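# Move the long cardboard box from desk to far-end shelf

## Task

Pick the elongated cardboard box up off the desk and set it down on a shelf belonging to the final shelving section at the far end of the aisle (left or right side is fine). It must sit directly on the shelf board rather than on top of any carton, and no part of it may overhang the shelf's front edge. The robot must stay upright and level: tipping over or ending up leaning counts as failure.

## Robot and tools

ROBOT. TidyBot++: a 0.54 m long, 0.50 m wide, 0.38 m tall base on four driven casters, carrying one seven-joint arm with a two-finger gripper. The shoulder sits 0.12 m ahead of the base centre and 0.68 m above the floor. Link lengths: upper arm 0.42 m, forearm 0.31 m, hand 0.31 m from wrist to the reported hand point. Cameras: base_camera and wrist_camera, which looks along the hand. The arm begins folded with the hand aimed down, sticking out up to 0.08 m ahead of the base, with the elbow up to 1.15 m high.

FRAMES. All positions are in metres. Base frame: origin on the floor below the base centre, x ahead, y to the left, z up. The odometry frame is the base frame as it stood when the scene began; base_odometry reports x, y and heading there (heading in rad, left positive, -3.142 to 3.142). It counts wheel rotation only, so slip shows as travel and it drifts. base_tilt is in degrees, forward and right positive. hand_pose and hand_target are in the base frame: the point midway between the closed finger pads, with the hand's z axis running out along the fingers and the fingers moving along its y axis.

move. One action per call, built from base, joints, target, speeds, min_time_s, plus cameras and blocking.
- base: an object with any of translate_m (forward positive, -2 to 2 m), strafe_m (left positive, -2 to 2 m), rotate_rad (counter-clockwise from above positive, -6.3 to 6.3 rad). These are offsets from where the base stands when the command begins, not places in odometry. A base motion is cut off after 14 s (time_out).
- joints: an object of absolute targets by name. joint_1_rad: any angle, whole-arm turn about vertical, positive is clockwise from above (opposite to heading). joint_2_rad: -2.249 to 2.249, shoulder, 0 is upper arm vertical, positive tilts it forward. joint_3_rad: any angle, upper-arm twist. joint_4_rad: -2.579 to 2.579, elbow, 0 straight, negative bends forward when joint_3_rad is 3.14. joint_5_rad: any angle, forearm twist. joint_6_rad: -2.099 to 2.099, wrist, negative bends the hand forward (joint_3_rad 3.14, joint_5_rad 0). joint_7_rad: any angle, hand twist; hand down, positive is counter-clockwise from above, and at 1.57 the fingers part left/right. gripper_pos: 0 open to 1 closed; pad gap is roughly 85 x (1 - gripper_pos) mm. Unlimited joints go the short way, so turn in steps under half a revolution.
- target: one list of seven numbers [x, y, z, qw, qx, qy, qz], an absolute hand pose in the base frame (metres, then quaternion). Alongside it, joints may hold only gripper_pos or the call is refused. The controller chooses the joint angles and favours near-folded ones. Poses low, close and facing forward often miss or drive the arm into the base; unreachable ones wander up to 10 s and end in time_out. To fix position after done, add (wanted minus hand_pose) to your previous target's x, y, z. To hold still while carrying, resend hand_target, not hand_pose.
- speeds: per-action caps. translate_m/strafe_m 0.05 to 0.5 m/s (give one value under one key when combining them), rotate_rad 0.1 to 1.57 rad/s, gripper_pos 0.234 to 0.993 per s. Slower gripper closing squeezes less.
- min_time_s: 0.1 to 8 s, lowest duration for each arm motion. No action exceeds 15 s.
- cameras: list of base_camera, wrist_camera or all; [] for none. blocking: true (default) waits until everything rests; false returns in about 0.5 s while motion continues. A later move replaces only the parts it names.
A move with no action just reports state and images.

wait: seconds 0 to 10, optional cameras; returns early once running motions settle. stop: brakes all your running motions; braked parts hold and may keep pressing. zoom_image: camera plus region [x0, y0, x1, y1] in pixels from the top-left, at most 504 by 504, on that camera's latest image. finished_scene: scene number; must be the final call in a reply.

ORDER RULE. If a move or wait is refused, or an uncommanded stop (contact_stop, time_out, torque fault) appears, the remaining move, wait and finished_scene calls in that reply are skipped. Calls that are merely invalid (e.g. unknown key) do not skip later ones.

RESULTS. base_status, joint_status, hand_status: moving, done, off_target (resting away from target, maybe still pushing), contact_stop, time_out, not_followed (target withheld; joint command not followed with a cause line for self-collision, or pose unreachable), torque_fault, limit_stop_at_motor_heat. A blocked base can say done though short. on_its_own lists uncommanded actions. motor_effort is percent of maximum torque, peak of the last action in brackets. Motor temperatures, one per arm joint; MOTOR HOT from 60 °C, OVER-TEMPERATURE FAULT at 75 °C with the arm sinking. ARM HIT flags a hard hit on the base or arm. Joints can stop within tolerance of a target yet read done; correct by sending last command plus (wanted minus reading).

CAUTIONS. The arm does not avoid obstacles and keeps pushing when blocked. Carried loads make the arm sag; correct, but never command a loaded joint to its current reading. When a held box lands on a surface, hand_pose stops falling while commands keep descending. Cartons are empty and crush easily; grip gently and never squeeze hard on something still resting. Avoid drops, slams, fast swings of a load, and pushing or pulling on a raised hand. The robot can tip if a high arm snags while driving, or if a stretched arm reaches far or swings sideways; back away or retract to right it. A hand pointing down rises to about 0.94 m only near the base. Long stretched holds heat the motors.

Each tool is called after "Emit:" as name(argument=value, ...) on one line, values as JSON.

## Session

I'll start by checking the robot's state and the camera views.

Emit:
move()

Scene clock: 0.00 s.
Motor temperatures (°C): [28 28 24 31 32 42 39]
base_odometry: x=+0.000 y=+0.000 heading=+0.000
base_tilt: forward=+0.4 right=-0.4
base_status: not commanded
joint_positions: joint_1_rad=+0.049 joint_2_rad=-0.302 joint_3_rad=+3.189 joint_4_rad=-2.545 joint_5_rad=+0.002 joint_6_rad=-0.901 joint_7_rad=+1.561 gripper_pos=+0.000
joint_status: not commanded
motor_effort: joint_1_rad=-1 joint_2_rad=-4 joint_3_rad=-1 joint_4_rad=+11 joint_5_rad=+0 joint_6_rad=+0 joint_7_rad=-1
hand_pose: x=+0.2394 y=-0.0090 z=+0.5767 quat_wxyz=(-0.006, +0.999, -0.052, -0.001) (m; base frame)
hand_target: x=+0.2388 y=-0.0090 z=+0.5764 quat_wxyz=(-0.006, +0.999, -0.052, -0.001) (m; base frame)
hand_status: not commanded
pictures: base_camera, wrist_camera
Images, in order (width x height): base_camera 644x364, wrist_camera 644x476.

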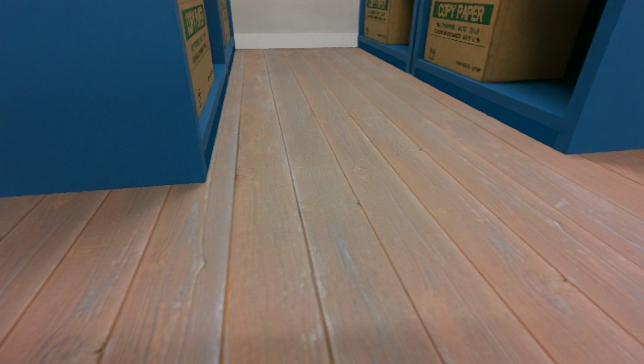

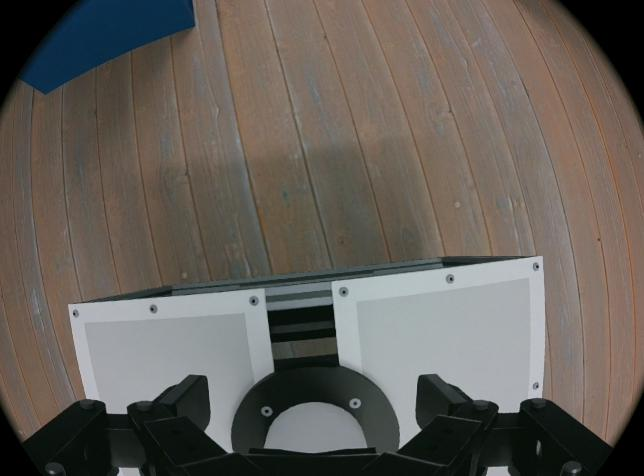

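Emit:
move(joints={"joint_6_rad": 0.5}, cameras=["all"])

Scene clock: 2.20 s.
move: done
base_odometry: x=+0.000 y=+0.000 heading=+0.000
base_tilt: forward=+0.4 right=-0.3
base_status: not commanded
joint_positions: joint_1_rad=+0.049 joint_2_rad=-0.302 joint_3_rad=+3.189 joint_4_rad=-2.545 joint_5_rad=+0.002 joint_6_rad=+0.400 joint_7_rad=+1.561 gripper_pos=+0.000
joint_status: all done
motor_effort: joint_1_rad=-1(1) joint_2_rad=-7(8) joint_3_rad=-1(1) joint_4_rad=+15(16) joint_5_rad=+0(0) joint_6_rad=+8(9) joint_7_rad=-1(1)
hand_pose: x=+0.5382 y=-0.0401 z=+0.8042 quat_wxyz=(+0.020, +0.795, -0.045, +0.604)
hand_target: x=+0.5447 y=-0.0411 z=+0.8339 quat_wxyz=(+0.022, +0.764, -0.044, +0.643)
hand_status: not commanded
pictures: base_camera, wrist_camera
Images, in order (width x height): base_camera 644x364, wrist_camera 644x476.

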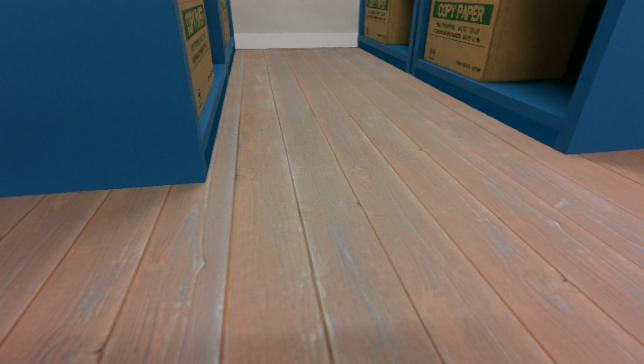

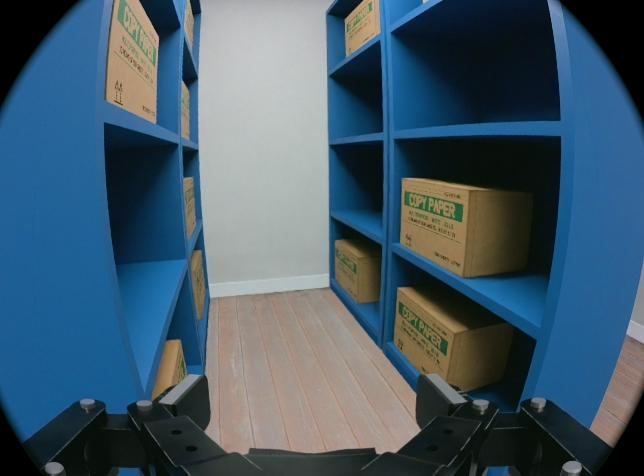

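Emit:
move(joints={"joint_1_rad": 1.3}, cameras=["wrist_camera"])

Emit:
move(joints={"joint_1_rad": 2.6}, cameras=["wrist_camera"])

Scene clock: 4.83 s.
move: done
base_odometry: x=+0.000 y=+0.000 heading=+0.000
base_tilt: forward=+0.4 right=-0.3
base_status: not commanded
joint_positions: joint_1_rad=+1.281 joint_2_rad=-0.302 joint_3_rad=+3.189 joint_4_rad=-2.545 joint_5_rad=+0.002 joint_6_rad=+0.400 joint_7_rad=+1.561 gripper_pos=+0.000
joint_status: all done
motor_effort: joint_1_rad=+0(2) joint_2_rad=-8(8) joint_3_rad=+0(2) joint_4_rad=+16(16) joint_5_rad=+0(1) joint_6_rad=+8(9) joint_7_rad=-1(1)
hand_pose: x=+0.2205 y=-0.4087 z=+0.8042 quat_wxyz=(+0.366, +0.623, -0.496, +0.481)
hand_target: x=+0.2140 y=-0.4170 z=+0.8339 quat_wxyz=(+0.394, +0.594, -0.483, +0.508)
hand_status: not commanded
Images, in order (width x height): wrist_camera 644x476.

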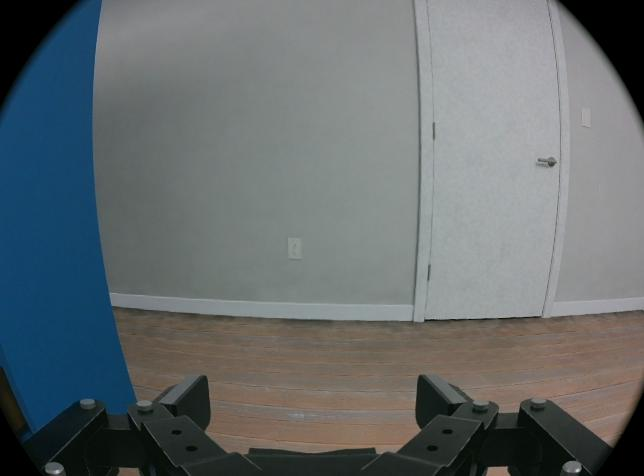

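Scene clock: 7.40 s.
move: done
base_odometry: x=+0.000 y=+0.000 heading=+0.000
base_tilt: forward=+0.4 right=-0.3
base_status: not commanded
joint_positions: joint_1_rad=+2.581 joint_2_rad=-0.302 joint_3_rad=+3.189 joint_4_rad=-2.545 joint_5_rad=+0.002 joint_6_rad=+0.400 joint_7_rad=+1.561 gripper_pos=+0.000
joint_status: all done
motor_effort: joint_1_rad=+0(1) joint_2_rad=-8(8) joint_3_rad=-1(2) joint_4_rad=+15(16) joint_5_rad=+0(0) joint_6_rad=+8(9) joint_7_rad=-1(2)
hand_pose: x=-0.2476 y=-0.2072 z=+0.8042 quat_wxyz=(+0.582, +0.196, -0.772, +0.162)
hand_target: x=-0.2574 y=-0.2031 z=+0.8339 quat_wxyz=(+0.621, +0.181, -0.744, +0.166)
hand_status: not commanded
Images, in order (width x height): wrist_camera 644x476.

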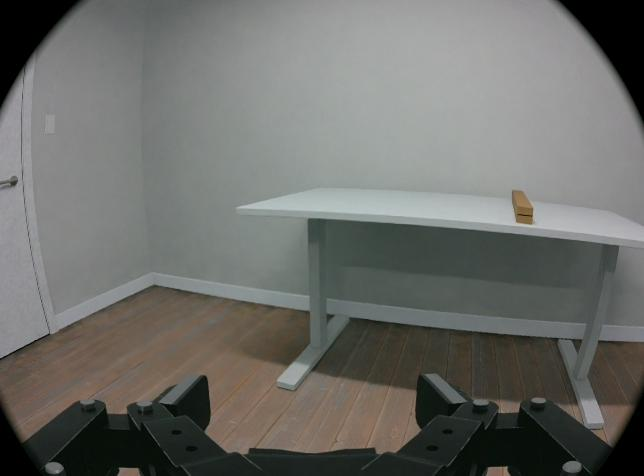

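Emit:
move(joints={"joint_1_rad": 3.14}, cameras=["wrist_camera"])

Emit:
move(joints={"joint_1_rad": 3.64}, cameras=["wrist_camera"])

Scene clock: 10.17 s.
move: done
base_odometry: x=+0.000 y=+0.000 heading=+0.000
base_tilt: forward=+0.4 right=-0.3
base_status: not commanded
joint_positions: joint_1_rad=+3.121 joint_2_rad=-0.302 joint_3_rad=+3.189 joint_4_rad=-2.545 joint_5_rad=+0.002 joint_6_rad=+0.400 joint_7_rad=+1.561 gripper_pos=+0.000
joint_status: all done
motor_effort: joint_1_rad=+0(1) joint_2_rad=-8(8) joint_3_rad=-1(2) joint_4_rad=+16(17) joint_5_rad=+0(1) joint_6_rad=+8(9) joint_7_rad=-1(1)
hand_pose: x=-0.3020 y=+0.0109 z=+0.8042 quat_wxyz=(+0.605, -0.018, -0.796, +0.001)
hand_target: x=-0.3083 y=+0.0193 z=+0.8339 quat_wxyz=(+0.643, -0.024, -0.765, -0.006)
hand_status: not commanded
Images, in order (width x height): wrist_camera 644x476.

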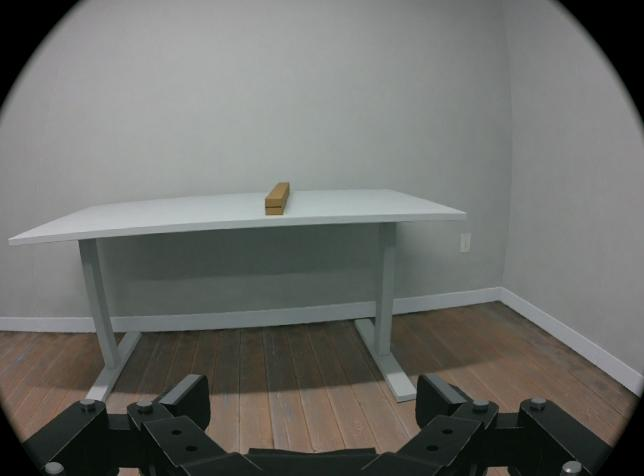

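Scene clock: 11.87 s.
move: done
base_odometry: x=+0.000 y=+0.000 heading=+0.000
base_tilt: forward=+0.4 right=-0.4
base_status: not commanded
joint_positions: joint_1_rad=+3.621 joint_2_rad=-0.302 joint_3_rad=+3.189 joint_4_rad=-2.545 joint_5_rad=+0.002 joint_6_rad=+0.400 joint_7_rad=+1.561 gripper_pos=+0.000
joint_status: all done
motor_effort: joint_1_rad=+0(1) joint_2_rad=-7(8) joint_3_rad=-1(2) joint_4_rad=+16(16) joint_5_rad=+0(1) joint_6_rad=+8(9) joint_7_rad=-1(2)
hand_pose: x=-0.2453 y=+0.2114 z=+0.8042 quat_wxyz=(+0.586, -0.214, -0.767, -0.149)
hand_target: x=-0.2467 y=+0.2218 z=+0.8339 quat_wxyz=(+0.622, -0.213, -0.735, -0.165)
hand_status: not commanded
Images, in order (width x height): wrist_camera 644x476.

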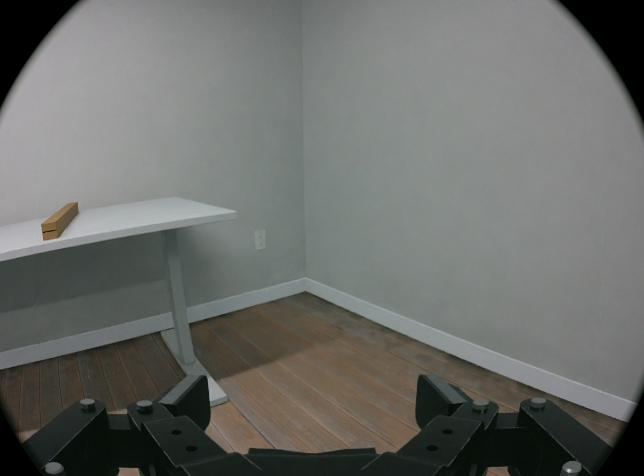

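Emit:
move(base={"rotate_rad": 3.14}, joints={"joint_1_rad": 0.0}, speeds={"rotate_rad": 1.0}, cameras=["all"])

Scene clock: 16.63 s.
move: done
base_odometry: x=+0.000 y=+0.000 heading=+3.140
base_tilt: forward=+0.4 right=-0.3
base_status: done
joint_positions: joint_1_rad=+6.265 joint_2_rad=-0.302 joint_3_rad=+3.189 joint_4_rad=-2.545 joint_5_rad=+0.002 joint_6_rad=+0.400 joint_7_rad=+1.561 gripper_pos=+0.000
joint_status: all done
motor_effort: joint_1_rad=+0(1) joint_2_rad=-7(8) joint_3_rad=-1(1) joint_4_rad=+15(17) joint_5_rad=+0(1) joint_6_rad=+8(9) joint_7_rad=-1(2)
hand_pose: x=+0.5400 y=-0.0116 z=+0.8042 quat_wxyz=(+0.000, -0.796, +0.018, -0.605)
hand_target: x=+0.5462 y=-0.0200 z=+0.8339 quat_wxyz=(-0.006, -0.765, +0.025, -0.643)
hand_status: not commanded
pictures: base_camera, wrist_camera
Images, in order (width x height): base_camera 644x364, wrist_camera 644x476.

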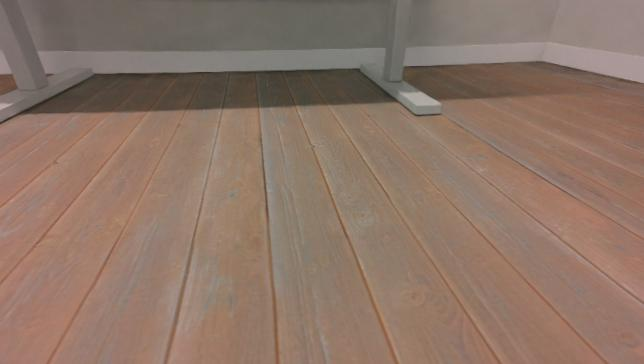

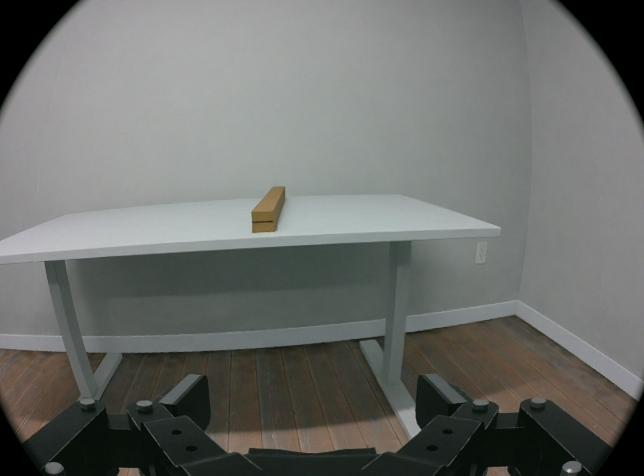

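Emit:
move(base={"translate_m": 0.4}, cameras=["all"])

Scene clock: 18.90 s.
move: done
base_odometry: x=-0.400 y=+0.001 heading=+3.141
base_tilt: forward=+0.4 right=-0.4
base_status: done
joint_positions: joint_1_rad=+6.265 joint_2_rad=-0.300 joint_3_rad=+3.189 joint_4_rad=-2.545 joint_5_rad=+0.002 joint_6_rad=+0.402 joint_7_rad=+1.561 gripper_pos=+0.000
joint_status: not commanded
motor_effort: joint_1_rad=+0(1) joint_2_rad=-7(10) joint_3_rad=-1(1) joint_4_rad=+16(16) joint_5_rad=+0(0) joint_6_rad=+8(9) joint_7_rad=-1(2)
hand_pose: x=+0.5404 y=-0.0117 z=+0.8040 quat_wxyz=(+0.000, -0.796, +0.018, -0.605)
hand_target: x=+0.5462 y=-0.0200 z=+0.8339 quat_wxyz=(-0.006, -0.765, +0.025, -0.643)
hand_status: not commanded
pictures: base_camera, wrist_camera
Images, in order (width x height): base_camera 644x364, wrist_camera 644x476.

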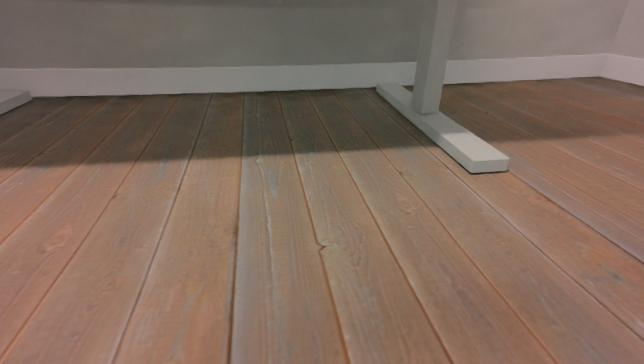

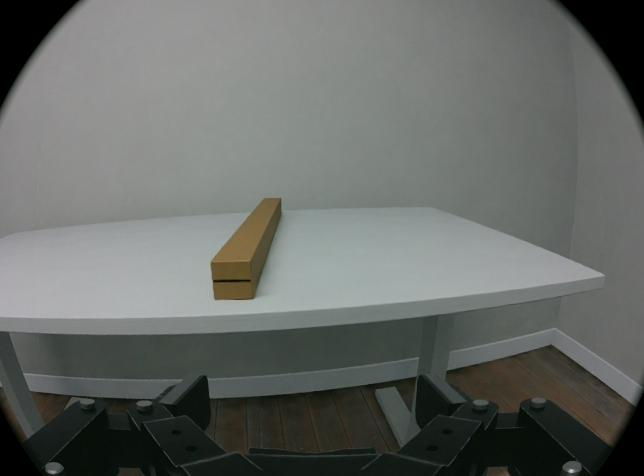

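Emit:
zoom_image(camera="wrist_camera", region=[180, 180, 332, 320])

Scaled by 3.316.

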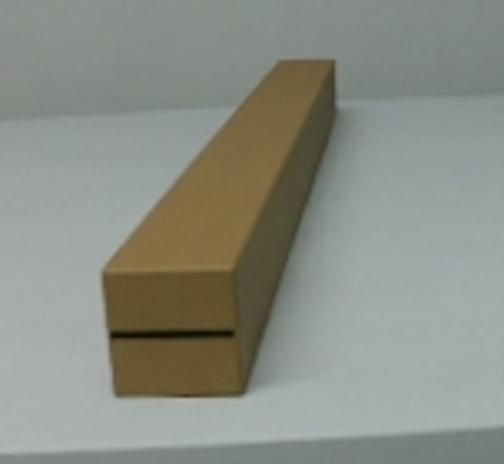

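Emit:
move(base={"translate_m": 0.2}, cameras=["all"])

Emit:
zoom_image(camera="wrist_camera", region=[100, 180, 352, 420])

Scene clock: 25.90 s.
move: done
base_odometry: x=-0.600 y=+0.001 heading=+3.141
base_tilt: forward=+0.4 right=-0.4
base_status: done
joint_positions: joint_1_rad=+6.265 joint_2_rad=-0.299 joint_3_rad=+3.189 joint_4_rad=-2.545 joint_5_rad=+0.002 joint_6_rad=+0.403 joint_7_rad=+1.561 gripper_pos=+0.000
joint_status: not commanded
motor_effort: joint_1_rad=+0(0) joint_2_rad=-8(11) joint_3_rad=-1(2) joint_4_rad=+16(17) joint_5_rad=+0(0) joint_6_rad=+8(9) joint_7_rad=-1(1)
hand_pose: x=+0.5407 y=-0.0118 z=+0.8036 quat_wxyz=(+0.000, -0.797, +0.018, -0.604)
hand_target: x=+0.5462 y=-0.0200 z=+0.8339 quat_wxyz=(-0.006, -0.765, +0.025, -0.643)
hand_status: not commanded
pictures: base_camera, wrist_camera
Images, in order (width x height): base_camera 644x364, wrist_camera 644x476.

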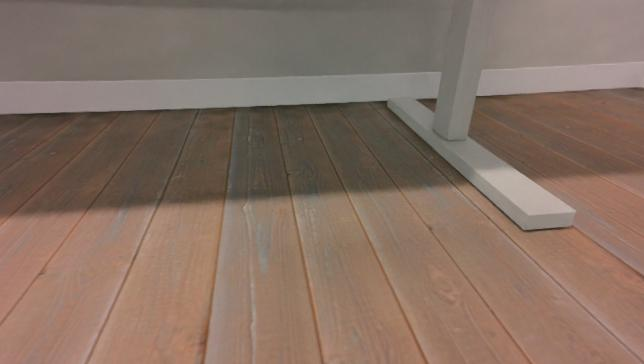

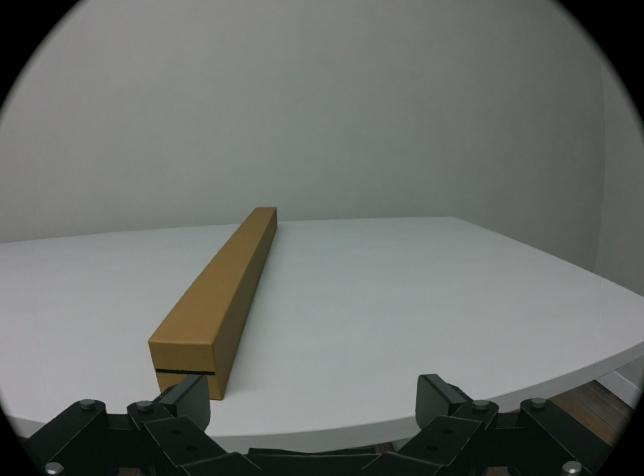

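Scaled by 2.000.

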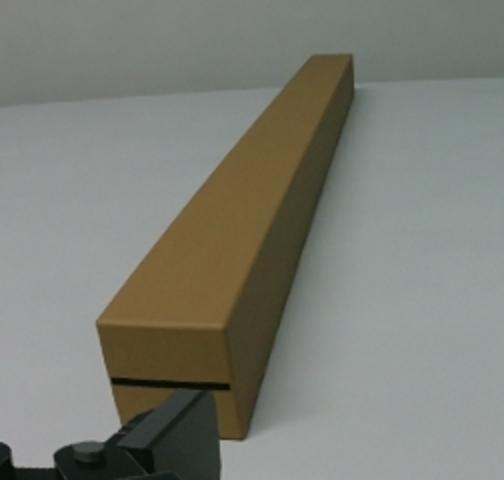

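Emit:
move(joints={"joint_1_rad": 3.14}, cameras=["wrist_camera"])

Emit:
zoom_image(camera="wrist_camera", region=[142, 80, 502, 360])

Scene clock: 30.53 s.
move: done
base_odometry: x=-0.600 y=+0.001 heading=+3.141
base_tilt: forward=+0.4 right=-0.3
base_status: not commanded
joint_positions: joint_1_rad=+3.159 joint_2_rad=-0.299 joint_3_rad=+3.189 joint_4_rad=-2.545 joint_5_rad=+0.002 joint_6_rad=+0.403 joint_7_rad=+1.561 gripper_pos=+0.000
joint_status: all done
motor_effort: joint_1_rad=+0(2) joint_2_rad=-8(8) joint_3_rad=+0(2) joint_4_rad=+16(16) joint_5_rad=+0(1) joint_6_rad=+8(9) joint_7_rad=-1(2)
hand_pose: x=-0.3020 y=+0.0266 z=+0.8036 quat_wxyz=(+0.604, -0.032, -0.796, -0.011)
hand_target: x=-0.3083 y=+0.0193 z=+0.8339 quat_wxyz=(+0.643, -0.024, -0.765, -0.006)
hand_status: not commanded
Images, in order (width x height): wrist_camera 644x476.

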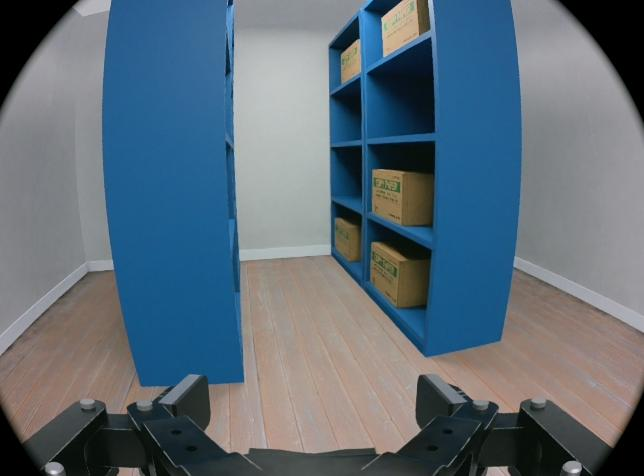

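Scaled by 1.400.

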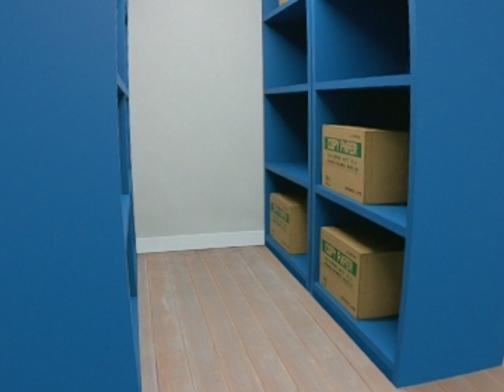

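Emit:
zoom_image(camera="wrist_camera", region=[300, 90, 460, 300])

Emit:
zoom_image(camera="wrist_camera", region=[200, 0, 460, 120])

Scaled by 2.400.

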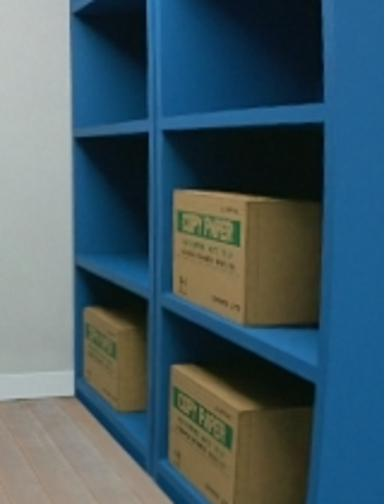

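Scaled by 1.938.

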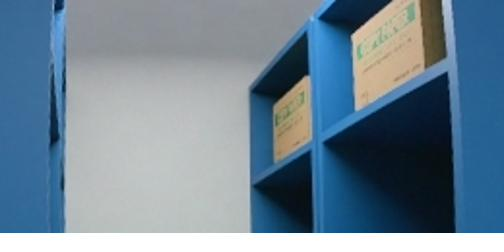

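Emit:
move(joints={"joint_1_rad": 0.0}, cameras=[])

Emit:
move(target=[0.70, 0.10, 0.92, 0, 0.9239, 0, 0.3827], min_time_s=3, cameras=["wrist_camera"])

Scene clock: 36.57 s.
move: done
base_odometry: x=-0.600 y=+0.001 heading=+3.141
base_tilt: forward=+0.4 right=-0.3
base_status: not commanded
joint_positions: joint_1_rad=+6.264 joint_2_rad=-0.299 joint_3_rad=+3.189 joint_4_rad=-2.545 joint_5_rad=+0.002 joint_6_rad=+0.403 joint_7_rad=+1.561 gripper_pos=+0.000
joint_status: all done
motor_effort: joint_1_rad=+0(1) joint_2_rad=-7(8) joint_3_rad=-1(2) joint_4_rad=+15(17) joint_5_rad=+0(1) joint_6_rad=+8(9) joint_7_rad=-1(2)
hand_pose: x=+0.5407 y=-0.0114 z=+0.8036 quat_wxyz=(+0.000, -0.797, +0.018, -0.604)
hand_target: x=+0.5462 y=-0.0200 z=+0.8339 quat_wxyz=(-0.006, -0.765, +0.025, -0.643)
hand_status: not commanded

Scene clock: 40.20 s.
move: done
base_odometry: x=-0.600 y=+0.001 heading=+3.141
base_tilt: forward=+0.4 right=-0.4
base_status: not commanded
joint_positions: joint_1_rad=+6.049 joint_2_rad=+0.128 joint_3_rad=+3.137 joint_4_rad=-1.306 joint_5_rad=+0.142 joint_6_rad=-0.870 joint_7_rad=+1.282 gripper_pos=+0.000
joint_status: not commanded
motor_effort: joint_1_rad=+0(1) joint_2_rad=-24(25) joint_3_rad=-1(1) joint_4_rad=+18(19) joint_5_rad=+1(1) joint_6_rad=+6(9) joint_7_rad=-1(1)
hand_pose: x=+0.7056 y=+0.1094 z=+0.9361 quat_wxyz=(+0.040, -0.912, +0.003, -0.409)
hand_target: x=+0.7000 y=+0.1000 z=+0.9200 quat_wxyz=(+0.000, -0.924, +0.000, -0.383)
hand_status: done (0.019 m and 5.7 deg from the pose sent, 0.227 m and 29.4 deg at the start)
Images, in order (width x height): wrist_camera 644x476.

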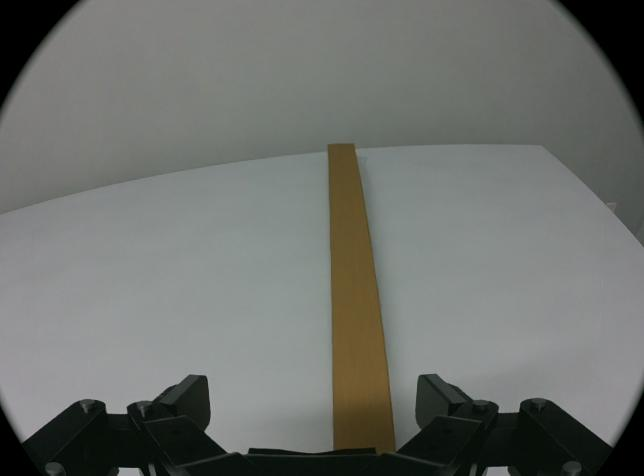

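Emit:
move(base={"strafe_m": 0.09}, joints={"joint_1_rad": 0.0, "joint_2_rad": 0.432, "joint_3_rad": 3.1416, "joint_4_rad": -1.147, "joint_5_rad": 0.0, "joint_6_rad": -0.777, "joint_7_rad": 1.571}, min_time_s=3, cameras=["wrist_camera"])

Scene clock: 44.20 s.
move: done
base_odometry: x=-0.600 y=-0.089 heading=+3.141
base_tilt: forward=+0.4 right=-0.3
base_status: done
joint_positions: joint_1_rad=+6.267 joint_2_rad=+0.411 joint_3_rad=+3.131 joint_4_rad=-1.169 joint_5_rad=+0.089 joint_6_rad=-0.867 joint_7_rad=+1.530 gripper_pos=+0.000
joint_status: all done
motor_effort: joint_1_rad=+0(3) joint_2_rad=-33(35) joint_3_rad=-1(3) joint_4_rad=+18(19) joint_5_rad=+0(2) joint_6_rad=+5(7) joint_7_rad=-1(2)
hand_pose: x=+0.8011 y=-0.0025 z=+0.8264 quat_wxyz=(-0.028, -0.940, -0.008, -0.341)
hand_target: x=+0.8297 y=+0.0013 z=+0.8413 quat_wxyz=(+0.000, -0.924, +0.000, -0.383)
hand_status: not commanded
Images, in order (width x height): wrist_camera 644x476.

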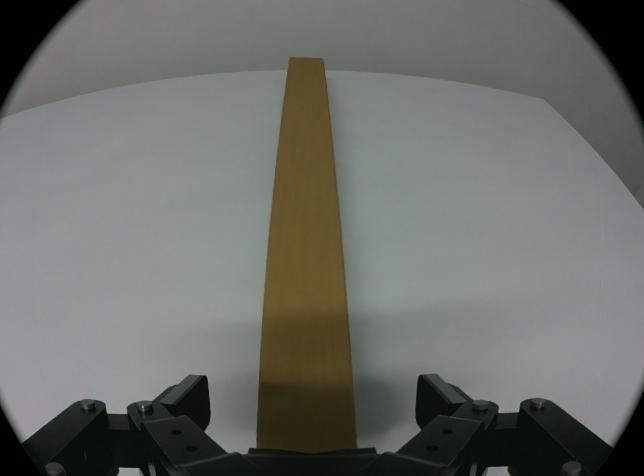

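Emit:
move(joints={"joint_1_rad": 0.0, "joint_2_rad": 0.453, "joint_3_rad": 3.152, "joint_4_rad": -1.125, "joint_5_rad": -0.089, "joint_6_rad": -0.687, "joint_7_rad": 1.612}, cameras=["wrist_camera"])

Scene clock: 45.57 s.
move: done
base_odometry: x=-0.600 y=-0.089 heading=+3.141
base_tilt: forward=+0.5 right=-0.4
base_status: not commanded
joint_positions: joint_1_rad=+6.267 joint_2_rad=+0.431 joint_3_rad=+3.142 joint_4_rad=-1.142 joint_5_rad=-0.010 joint_6_rad=-0.771 joint_7_rad=+1.577 gripper_pos=+0.000
joint_status: all done
motor_effort: joint_1_rad=+0(1) joint_2_rad=-34(35) joint_3_rad=-2(2) joint_4_rad=+18(18) joint_5_rad=+0(1) joint_6_rad=+6(7) joint_7_rad=-1(2)
hand_pose: x=+0.8319 y=+0.0145 z=+0.8464 quat_wxyz=(+0.006, -0.921, -0.008, -0.389)
hand_target: x=+0.8570 y=+0.0128 z=+0.8594 quat_wxyz=(+0.027, -0.905, +0.004, -0.425)
hand_status: not commanded
Images, in order (width x height): wrist_camera 644x476.

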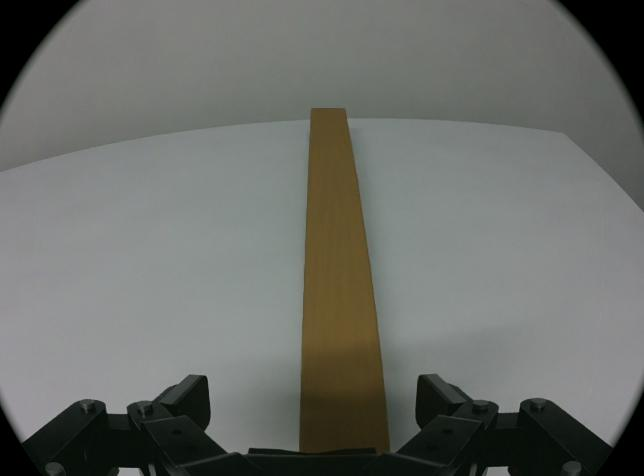

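Emit:
move(base={"strafe_m": -0.015}, joints={"joint_1_rad": 0.0, "joint_2_rad": 0.469, "joint_3_rad": 3.152, "joint_4_rad": -1.298, "joint_5_rad": -0.089, "joint_6_rad": -0.505, "joint_7_rad": 1.610}, min_time_s=2, cameras=["wrist_camera"])

Scene clock: 48.50 s.
move: done
base_odometry: x=-0.600 y=-0.074 heading=+3.141
base_tilt: forward=+0.5 right=-0.3
base_status: done
joint_positions: joint_1_rad=+6.281 joint_2_rad=+0.445 joint_3_rad=+3.148 joint_4_rad=-1.268 joint_5_rad=-0.010 joint_6_rad=-0.603 joint_7_rad=+1.577 gripper_pos=+0.000
joint_status: all done
motor_effort: joint_1_rad=+0(3) joint_2_rad=-35(37) joint_3_rad=-1(3) joint_4_rad=+19(19) joint_5_rad=+0(1) joint_6_rad=+6(7) joint_7_rad=-1(2)
hand_pose: x=+0.8402 y=+0.0006 z=+0.8060 quat_wxyz=(+0.001, -0.916, +0.001, -0.401)
hand_target: x=+0.8557 y=+0.0085 z=+0.7955 quat_wxyz=(+0.024, -0.906, +0.012, -0.422)
hand_status: not commanded
Images, in order (width x height): wrist_camera 644x476.

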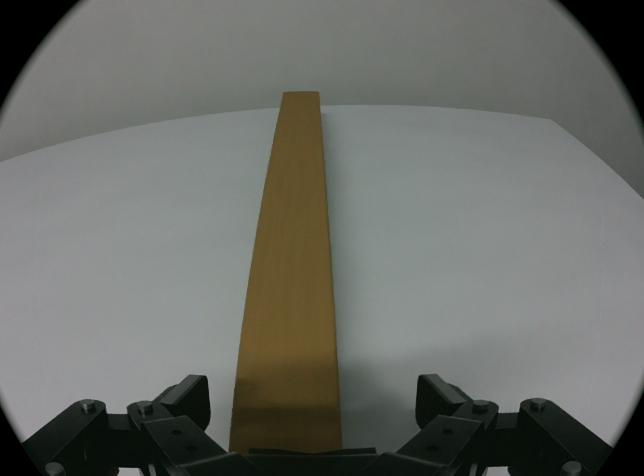

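Emit:
move(joints={"joint_1_rad": -0.035, "joint_2_rad": 0.515, "joint_3_rad": 3.152, "joint_4_rad": -1.39, "joint_5_rad": -0.089, "joint_6_rad": -0.39, "joint_7_rad": 1.610}, min_time_s=2.5, cameras=["wrist_camera"])

Scene clock: 51.53 s.
move: done
base_odometry: x=-0.600 y=-0.074 heading=+3.141
base_tilt: forward=+0.4 right=-0.3
base_status: not commanded
joint_positions: joint_1_rad=+6.267 joint_2_rad=+0.488 joint_3_rad=+3.148 joint_4_rad=-1.359 joint_5_rad=-0.010 joint_6_rad=-0.487 joint_7_rad=+1.577 gripper_pos=+0.000
joint_status: all done
motor_effort: joint_1_rad=+0(1) joint_2_rad=-35(36) joint_3_rad=-1(3) joint_4_rad=+16(19) joint_5_rad=+0(1) joint_6_rad=+6(7) joint_7_rad=-1(2)
hand_pose: x=+0.8439 y=+0.0107 z=+0.7526 quat_wxyz=(+0.003, -0.919, -0.005, -0.393)
hand_target: x=+0.8561 y=+0.0313 z=+0.7390 quat_wxyz=(+0.027, -0.911, +0.000, -0.411)
hand_status: not commanded
Images, in order (width x height): wrist_camera 644x476.

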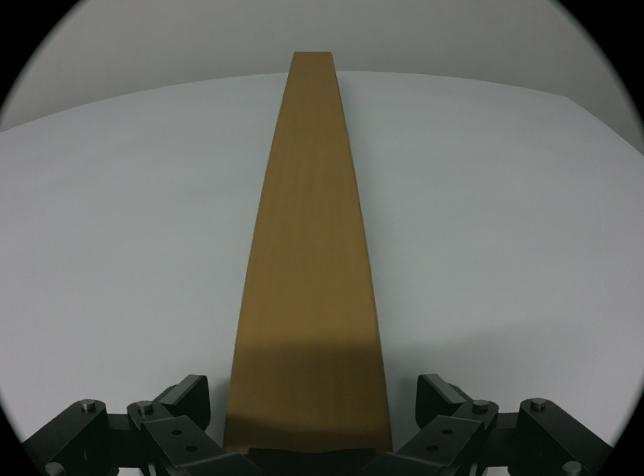

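Emit:
zoom_image(camera="wrist_camera", region=[160, 300, 460, 476])

Scaled by 1.680.

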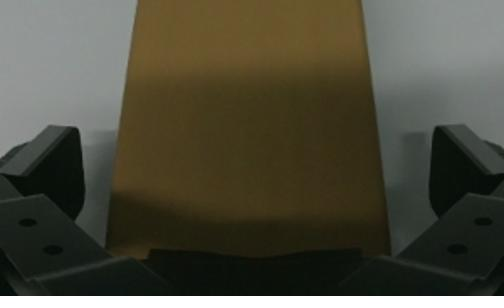

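Emit:
move(joints={"joint_2_rad": 0.49}, cameras=["wrist_camera"])

Scene clock: 53.43 s.
move: done
base_odometry: x=-0.600 y=-0.074 heading=+3.141
base_tilt: forward=+0.4 right=-0.3
base_status: not commanded
joint_positions: joint_1_rad=+6.267 joint_2_rad=+0.488 joint_3_rad=+3.148 joint_4_rad=-1.359 joint_5_rad=-0.010 joint_6_rad=-0.486 joint_7_rad=+1.577 gripper_pos=+0.000
joint_status: all done
motor_effort: joint_1_rad=+0(0) joint_2_rad=-35(36) joint_3_rad=-1(2) joint_4_rad=+17(18) joint_5_rad=+0(0) joint_6_rad=+6(6) joint_7_rad=-1(2)
hand_pose: x=+0.8439 y=+0.0107 z=+0.7526 quat_wxyz=(+0.003, -0.919, -0.005, -0.393)
hand_target: x=+0.8544 y=+0.0312 z=+0.7574 quat_wxyz=(+0.028, -0.906, +0.000, -0.422)
hand_status: not commanded
Images, in order (width x height): wrist_camera 644x476.

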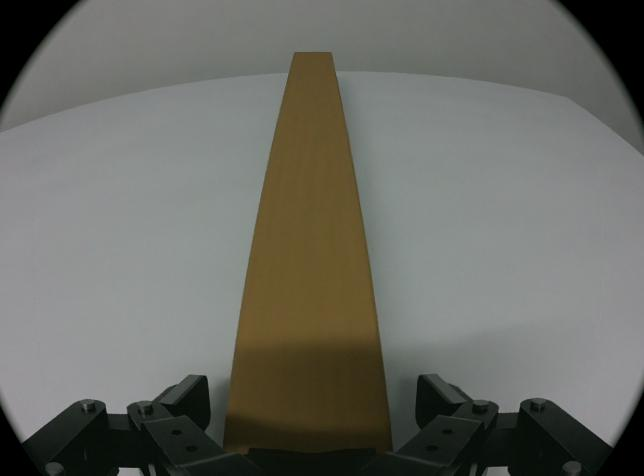

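Emit:
move(joints={"joint_2_rad": 0.45}, cameras=["wrist_camera"])

Emit:
zoom_image(camera="wrist_camera", region=[160, 300, 460, 476])

Scene clock: 54.20 s.
move: done
base_odometry: x=-0.600 y=-0.074 heading=+3.141
base_tilt: forward=+0.4 right=-0.3
base_status: not commanded
joint_positions: joint_1_rad=+6.267 joint_2_rad=+0.485 joint_3_rad=+3.148 joint_4_rad=-1.360 joint_5_rad=-0.010 joint_6_rad=-0.486 joint_7_rad=+1.577 gripper_pos=+0.000
joint_status: all done
motor_effort: joint_1_rad=+0(0) joint_2_rad=-36(36) joint_3_rad=-2(2) joint_4_rad=+17(18) joint_5_rad=+0(0) joint_6_rad=+6(6) joint_7_rad=-1(1)
hand_pose: x=+0.8435 y=+0.0107 z=+0.7545 quat_wxyz=(+0.003, -0.919, -0.005, -0.394)
hand_target: x=+0.8508 y=+0.0311 z=+0.7868 quat_wxyz=(+0.028, -0.898, -0.001, -0.440)
hand_status: not commanded
Images, in order (width x height): wrist_camera 644x476.

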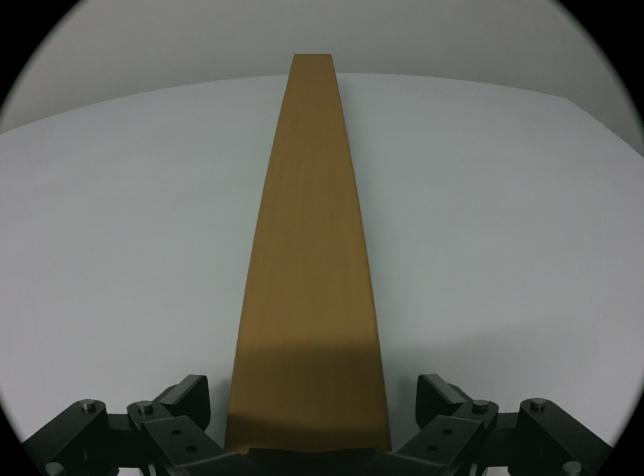

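Scaled by 1.680.

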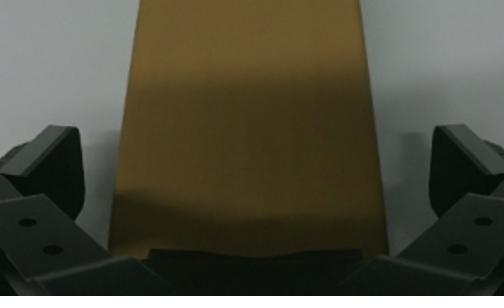

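Emit:
move(joints={"joint_2_rad": 0.437}, cameras=[])

Emit:
move(joints={"gripper_pos": 0.34}, speeds={"gripper_pos": 0.234}, cameras=["wrist_camera"])

Emit:
zoom_image(camera="wrist_camera", region=[160, 300, 460, 476])

Scene clock: 54.83 s.
move: done
base_odometry: x=-0.600 y=-0.074 heading=+3.141
base_tilt: forward=+0.4 right=-0.3
base_status: not commanded
joint_positions: joint_1_rad=+6.267 joint_2_rad=+0.483 joint_3_rad=+3.148 joint_4_rad=-1.360 joint_5_rad=-0.010 joint_6_rad=-0.486 joint_7_rad=+1.577 gripper_pos=+0.000
joint_status: all done
motor_effort: joint_1_rad=+0(0) joint_2_rad=-35(37) joint_3_rad=-1(2) joint_4_rad=+17(17) joint_5_rad=+0(0) joint_6_rad=+6(7) joint_7_rad=-1(1)
hand_pose: x=+0.8433 y=+0.0107 z=+0.7560 quat_wxyz=(+0.003, -0.919, -0.005, -0.395)
hand_target: x=+0.8494 y=+0.0311 z=+0.7963 quat_wxyz=(+0.029, -0.895, -0.001, -0.446)
hand_status: not commanded

Scene clock: 57.07 s.
move: done
base_odometry: x=-0.600 y=-0.074 heading=+3.141
base_tilt: forward=+0.4 right=-0.3
base_status: not commanded
joint_positions: joint_1_rad=+6.266 joint_2_rad=+0.482 joint_3_rad=+3.148 joint_4_rad=-1.360 joint_5_rad=-0.010 joint_6_rad=-0.483 joint_7_rad=+1.577 gripper_pos=+0.338
joint_status: all done
motor_effort: joint_1_rad=+0(1) joint_2_rad=-34(36) joint_3_rad=-1(2) joint_4_rad=+16(18) joint_5_rad=+0(1) joint_6_rad=+6(7) joint_7_rad=-1(2)
hand_pose: x=+0.8438 y=+0.0109 z=+0.7573 quat_wxyz=(+0.003, -0.918, -0.005, -0.397)
hand_target: x=+0.8494 y=+0.0311 z=+0.7963 quat_wxyz=(+0.029, -0.895, -0.001, -0.446)
hand_status: not commanded
Images, in order (width x height): wrist_camera 644x476.

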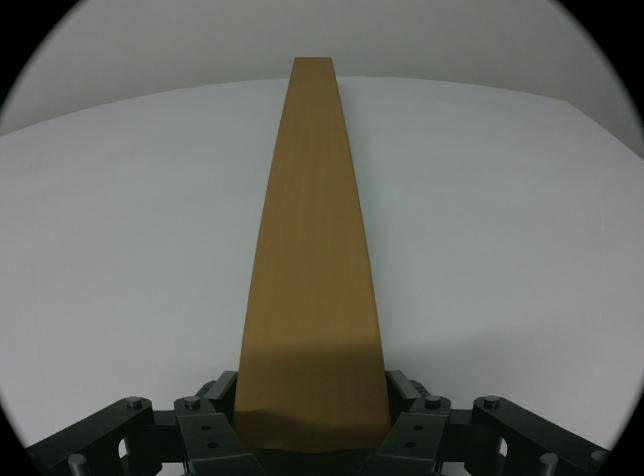

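Scaled by 1.680.

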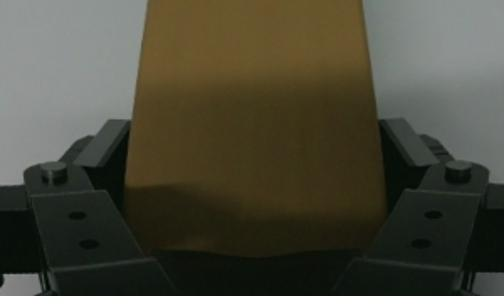

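Emit:
move(joints={"gripper_pos": 0.37}, speeds={"gripper_pos": 0.234}, cameras=["wrist_camera"])

Emit:
zoom_image(camera="wrist_camera", region=[160, 300, 460, 476])

Scene clock: 58.33 s.
move: done
base_odometry: x=-0.600 y=-0.074 heading=+3.141
base_tilt: forward=+0.4 right=-0.3
base_status: not commanded
joint_positions: joint_1_rad=+6.265 joint_2_rad=+0.473 joint_3_rad=+3.149 joint_4_rad=-1.365 joint_5_rad=-0.010 joint_6_rad=-0.477 joint_7_rad=+1.577 gripper_pos=+0.371
joint_status: all done
motor_effort: joint_1_rad=+0(2) joint_2_rad=-35(36) joint_3_rad=-1(2) joint_4_rad=+17(18) joint_5_rad=+0(1) joint_6_rad=+6(7) joint_7_rad=-1(2)
hand_pose: x=+0.8428 y=+0.0117 z=+0.7625 quat_wxyz=(+0.004, -0.916, -0.006, -0.402)
hand_target: x=+0.8494 y=+0.0311 z=+0.7963 quat_wxyz=(+0.029, -0.895, -0.001, -0.446)
hand_status: not commanded
Images, in order (width x height): wrist_camera 644x476.

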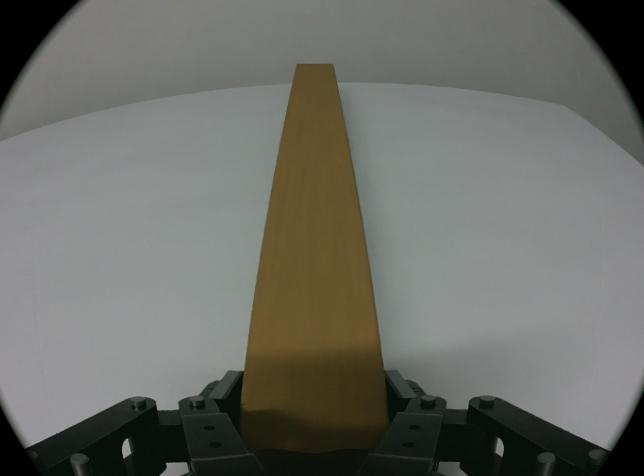

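Scaled by 1.680.

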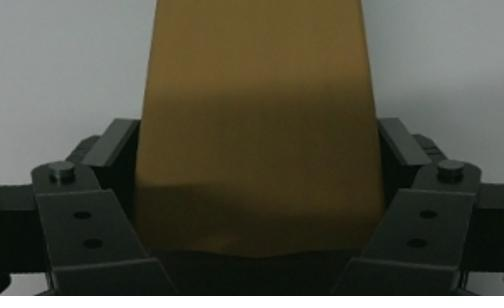

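Emit:
move(joints={"gripper_pos": 0.39, "joint_2_rad": 0.455}, speeds={"gripper_pos": 0.234}, cameras=["wrist_camera"])

Emit:
zoom_image(camera="wrist_camera", region=[160, 300, 460, 476])

Scene clock: 59.13 s.
move: done
base_odometry: x=-0.600 y=-0.074 heading=+3.141
base_tilt: forward=+0.4 right=-0.3
base_status: not commanded
joint_positions: joint_1_rad=+6.265 joint_2_rad=+0.473 joint_3_rad=+3.149 joint_4_rad=-1.365 joint_5_rad=-0.010 joint_6_rad=-0.477 joint_7_rad=+1.577 gripper_pos=+0.391
joint_status: all done
motor_effort: joint_1_rad=-1(1) joint_2_rad=-34(35) joint_3_rad=-2(2) joint_4_rad=+16(17) joint_5_rad=+0(1) joint_6_rad=+6(6) joint_7_rad=-1(1)
hand_pose: x=+0.8428 y=+0.0117 z=+0.7625 quat_wxyz=(+0.004, -0.916, -0.006, -0.402)
hand_target: x=+0.8513 y=+0.0311 z=+0.7831 quat_wxyz=(+0.028, -0.899, -0.001, -0.438)
hand_status: not commanded
Images, in order (width x height): wrist_camera 644x476.

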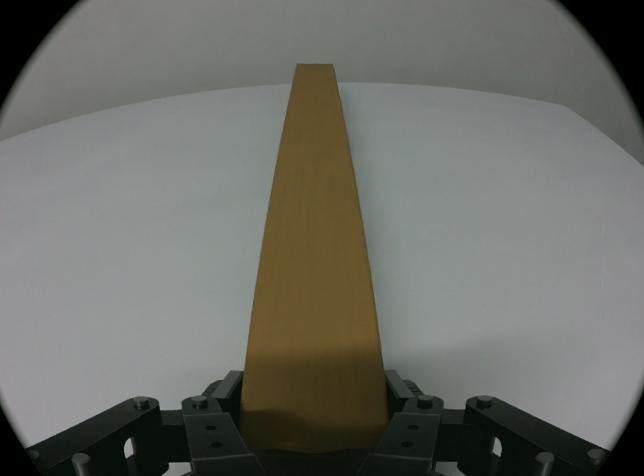

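Scaled by 1.680.

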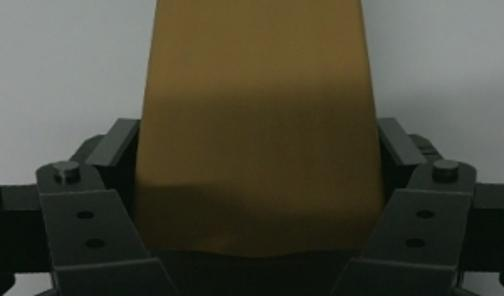

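Emit:
move(joints={"gripper_pos": 0.41}, speeds={"gripper_pos": 0.234})

Emit:
move(joints={"gripper_pos": 0.43}, speeds={"gripper_pos": 0.234}, cameras=["wrist_camera"])

Emit:
zoom_image(camera="wrist_camera", region=[160, 300, 460, 476])

Scene clock: 59.90 s.
move: done
base_odometry: x=-0.600 y=-0.074 heading=+3.141
base_tilt: forward=+0.4 right=-0.4
base_status: not commanded
joint_positions: joint_1_rad=+6.265 joint_2_rad=+0.473 joint_3_rad=+3.149 joint_4_rad=-1.365 joint_5_rad=-0.010 joint_6_rad=-0.477 joint_7_rad=+1.577 gripper_pos=+0.411
joint_status: all done
motor_effort: joint_1_rad=-1(1) joint_2_rad=-34(34) joint_3_rad=-2(2) joint_4_rad=+16(17) joint_5_rad=+0(1) joint_6_rad=+6(6) joint_7_rad=-1(1)
hand_pose: x=+0.8428 y=+0.0117 z=+0.7625 quat_wxyz=(+0.004, -0.916, -0.006, -0.402)
hand_target: x=+0.8513 y=+0.0311 z=+0.7831 quat_wxyz=(+0.028, -0.899, -0.001, -0.438)
hand_status: not commanded
pictures: none

Scene clock: 60.57 s.
move: done
base_odometry: x=-0.600 y=-0.074 heading=+3.141
base_tilt: forward=+0.4 right=-0.3
base_status: not commanded
joint_positions: joint_1_rad=+6.265 joint_2_rad=+0.473 joint_3_rad=+3.149 joint_4_rad=-1.365 joint_5_rad=-0.010 joint_6_rad=-0.477 joint_7_rad=+1.577 gripper_pos=+0.430
joint_status: all done
motor_effort: joint_1_rad=-1(1) joint_2_rad=-33(34) joint_3_rad=-1(2) joint_4_rad=+17(17) joint_5_rad=+0(1) joint_6_rad=+6(6) joint_7_rad=-1(1)
hand_pose: x=+0.8428 y=+0.0117 z=+0.7625 quat_wxyz=(+0.004, -0.916, -0.006, -0.402)
hand_target: x=+0.8513 y=+0.0311 z=+0.7831 quat_wxyz=(+0.028, -0.899, -0.001, -0.438)
hand_status: not commanded
Images, in order (width x height): wrist_camera 644x476.

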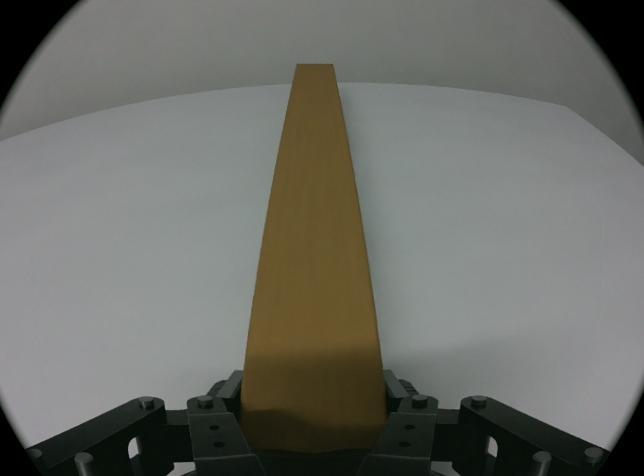

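Scaled by 1.680.

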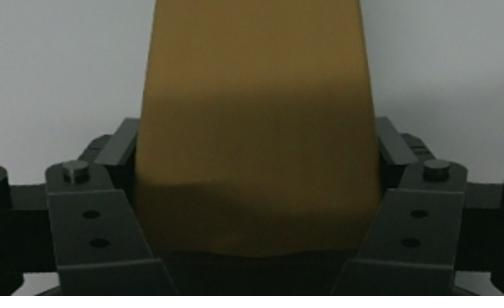

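Emit:
move(joints={"gripper_pos": 0.445}, speeds={"gripper_pos": 0.234})

Emit:
move(joints={"gripper_pos": 0.46}, speeds={"gripper_pos": 0.234}, cameras=["wrist_camera"])

Emit:
zoom_image(camera="wrist_camera", region=[160, 300, 460, 476])

Scene clock: 61.30 s.
move: done
base_odometry: x=-0.600 y=-0.074 heading=+3.141
base_tilt: forward=+0.4 right=-0.3
base_status: not commanded
joint_positions: joint_1_rad=+6.265 joint_2_rad=+0.473 joint_3_rad=+3.149 joint_4_rad=-1.365 joint_5_rad=-0.010 joint_6_rad=-0.477 joint_7_rad=+1.577 gripper_pos=+0.444
joint_status: all done
motor_effort: joint_1_rad=-1(1) joint_2_rad=-33(33) joint_3_rad=-2(3) joint_4_rad=+15(17) joint_5_rad=+0(1) joint_6_rad=+6(6) joint_7_rad=-1(1)
hand_pose: x=+0.8429 y=+0.0117 z=+0.7626 quat_wxyz=(+0.004, -0.916, -0.006, -0.402)
hand_target: x=+0.8513 y=+0.0311 z=+0.7831 quat_wxyz=(+0.028, -0.899, -0.001, -0.438)
hand_status: not commanded
pictures: none

Scene clock: 62.27 s.
move: done
base_odometry: x=-0.600 y=-0.074 heading=+3.141
base_tilt: forward=+0.4 right=-0.4
base_status: not commanded
joint_positions: joint_1_rad=+6.265 joint_2_rad=+0.473 joint_3_rad=+3.149 joint_4_rad=-1.365 joint_5_rad=-0.010 joint_6_rad=-0.476 joint_7_rad=+1.577 gripper_pos=+0.456
joint_status: all done
motor_effort: joint_1_rad=-1(1) joint_2_rad=-31(33) joint_3_rad=-1(2) joint_4_rad=+15(17) joint_5_rad=+0(1) joint_6_rad=+5(6) joint_7_rad=-1(1)
hand_pose: x=+0.8429 y=+0.0117 z=+0.7627 quat_wxyz=(+0.004, -0.916, -0.006, -0.402)
hand_target: x=+0.8513 y=+0.0311 z=+0.7831 quat_wxyz=(+0.028, -0.899, -0.001, -0.438)
hand_status: not commanded
Images, in order (width x height): wrist_camera 644x476.

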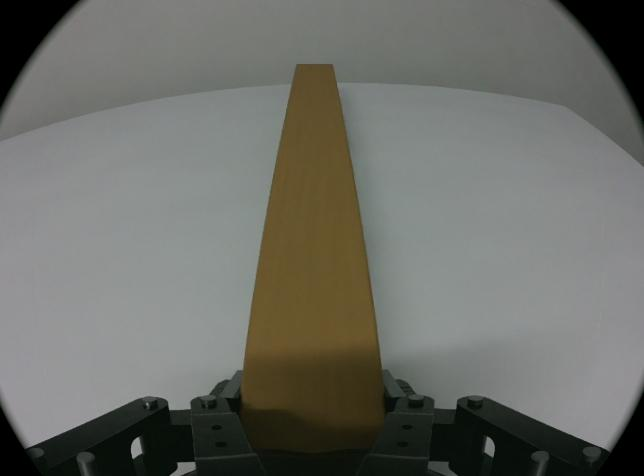

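Scaled by 1.680.

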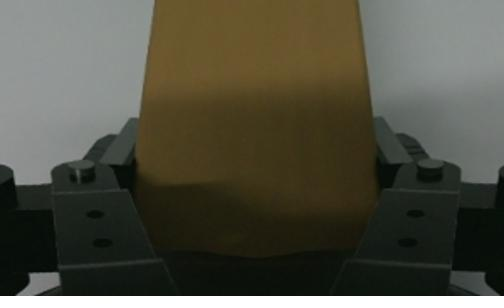

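Emit:
move(joints={"gripper_pos": 0.468}, speeds={"gripper_pos": 0.234}, cameras=["wrist_camera"])

Scene clock: 63.20 s.
move: done
base_odometry: x=-0.600 y=-0.074 heading=+3.141
base_tilt: forward=+0.3 right=-0.3
base_status: not commanded
joint_positions: joint_1_rad=+6.265 joint_2_rad=+0.473 joint_3_rad=+3.149 joint_4_rad=-1.365 joint_5_rad=-0.010 joint_6_rad=-0.476 joint_7_rad=+1.577 gripper_pos=+0.464
joint_status: all done
motor_effort: joint_1_rad=+0(1) joint_2_rad=-31(32) joint_3_rad=-1(2) joint_4_rad=+15(16) joint_5_rad=+0(1) joint_6_rad=+5(5) joint_7_rad=-1(1)
hand_pose: x=+0.8430 y=+0.0117 z=+0.7627 quat_wxyz=(+0.004, -0.916, -0.006, -0.402)
hand_target: x=+0.8513 y=+0.0311 z=+0.7831 quat_wxyz=(+0.028, -0.899, -0.001, -0.438)
hand_status: not commanded
Images, in order (width x height): wrist_camera 644x476.

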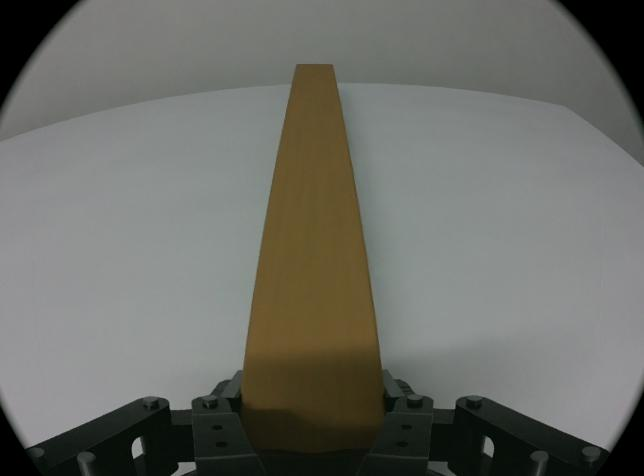

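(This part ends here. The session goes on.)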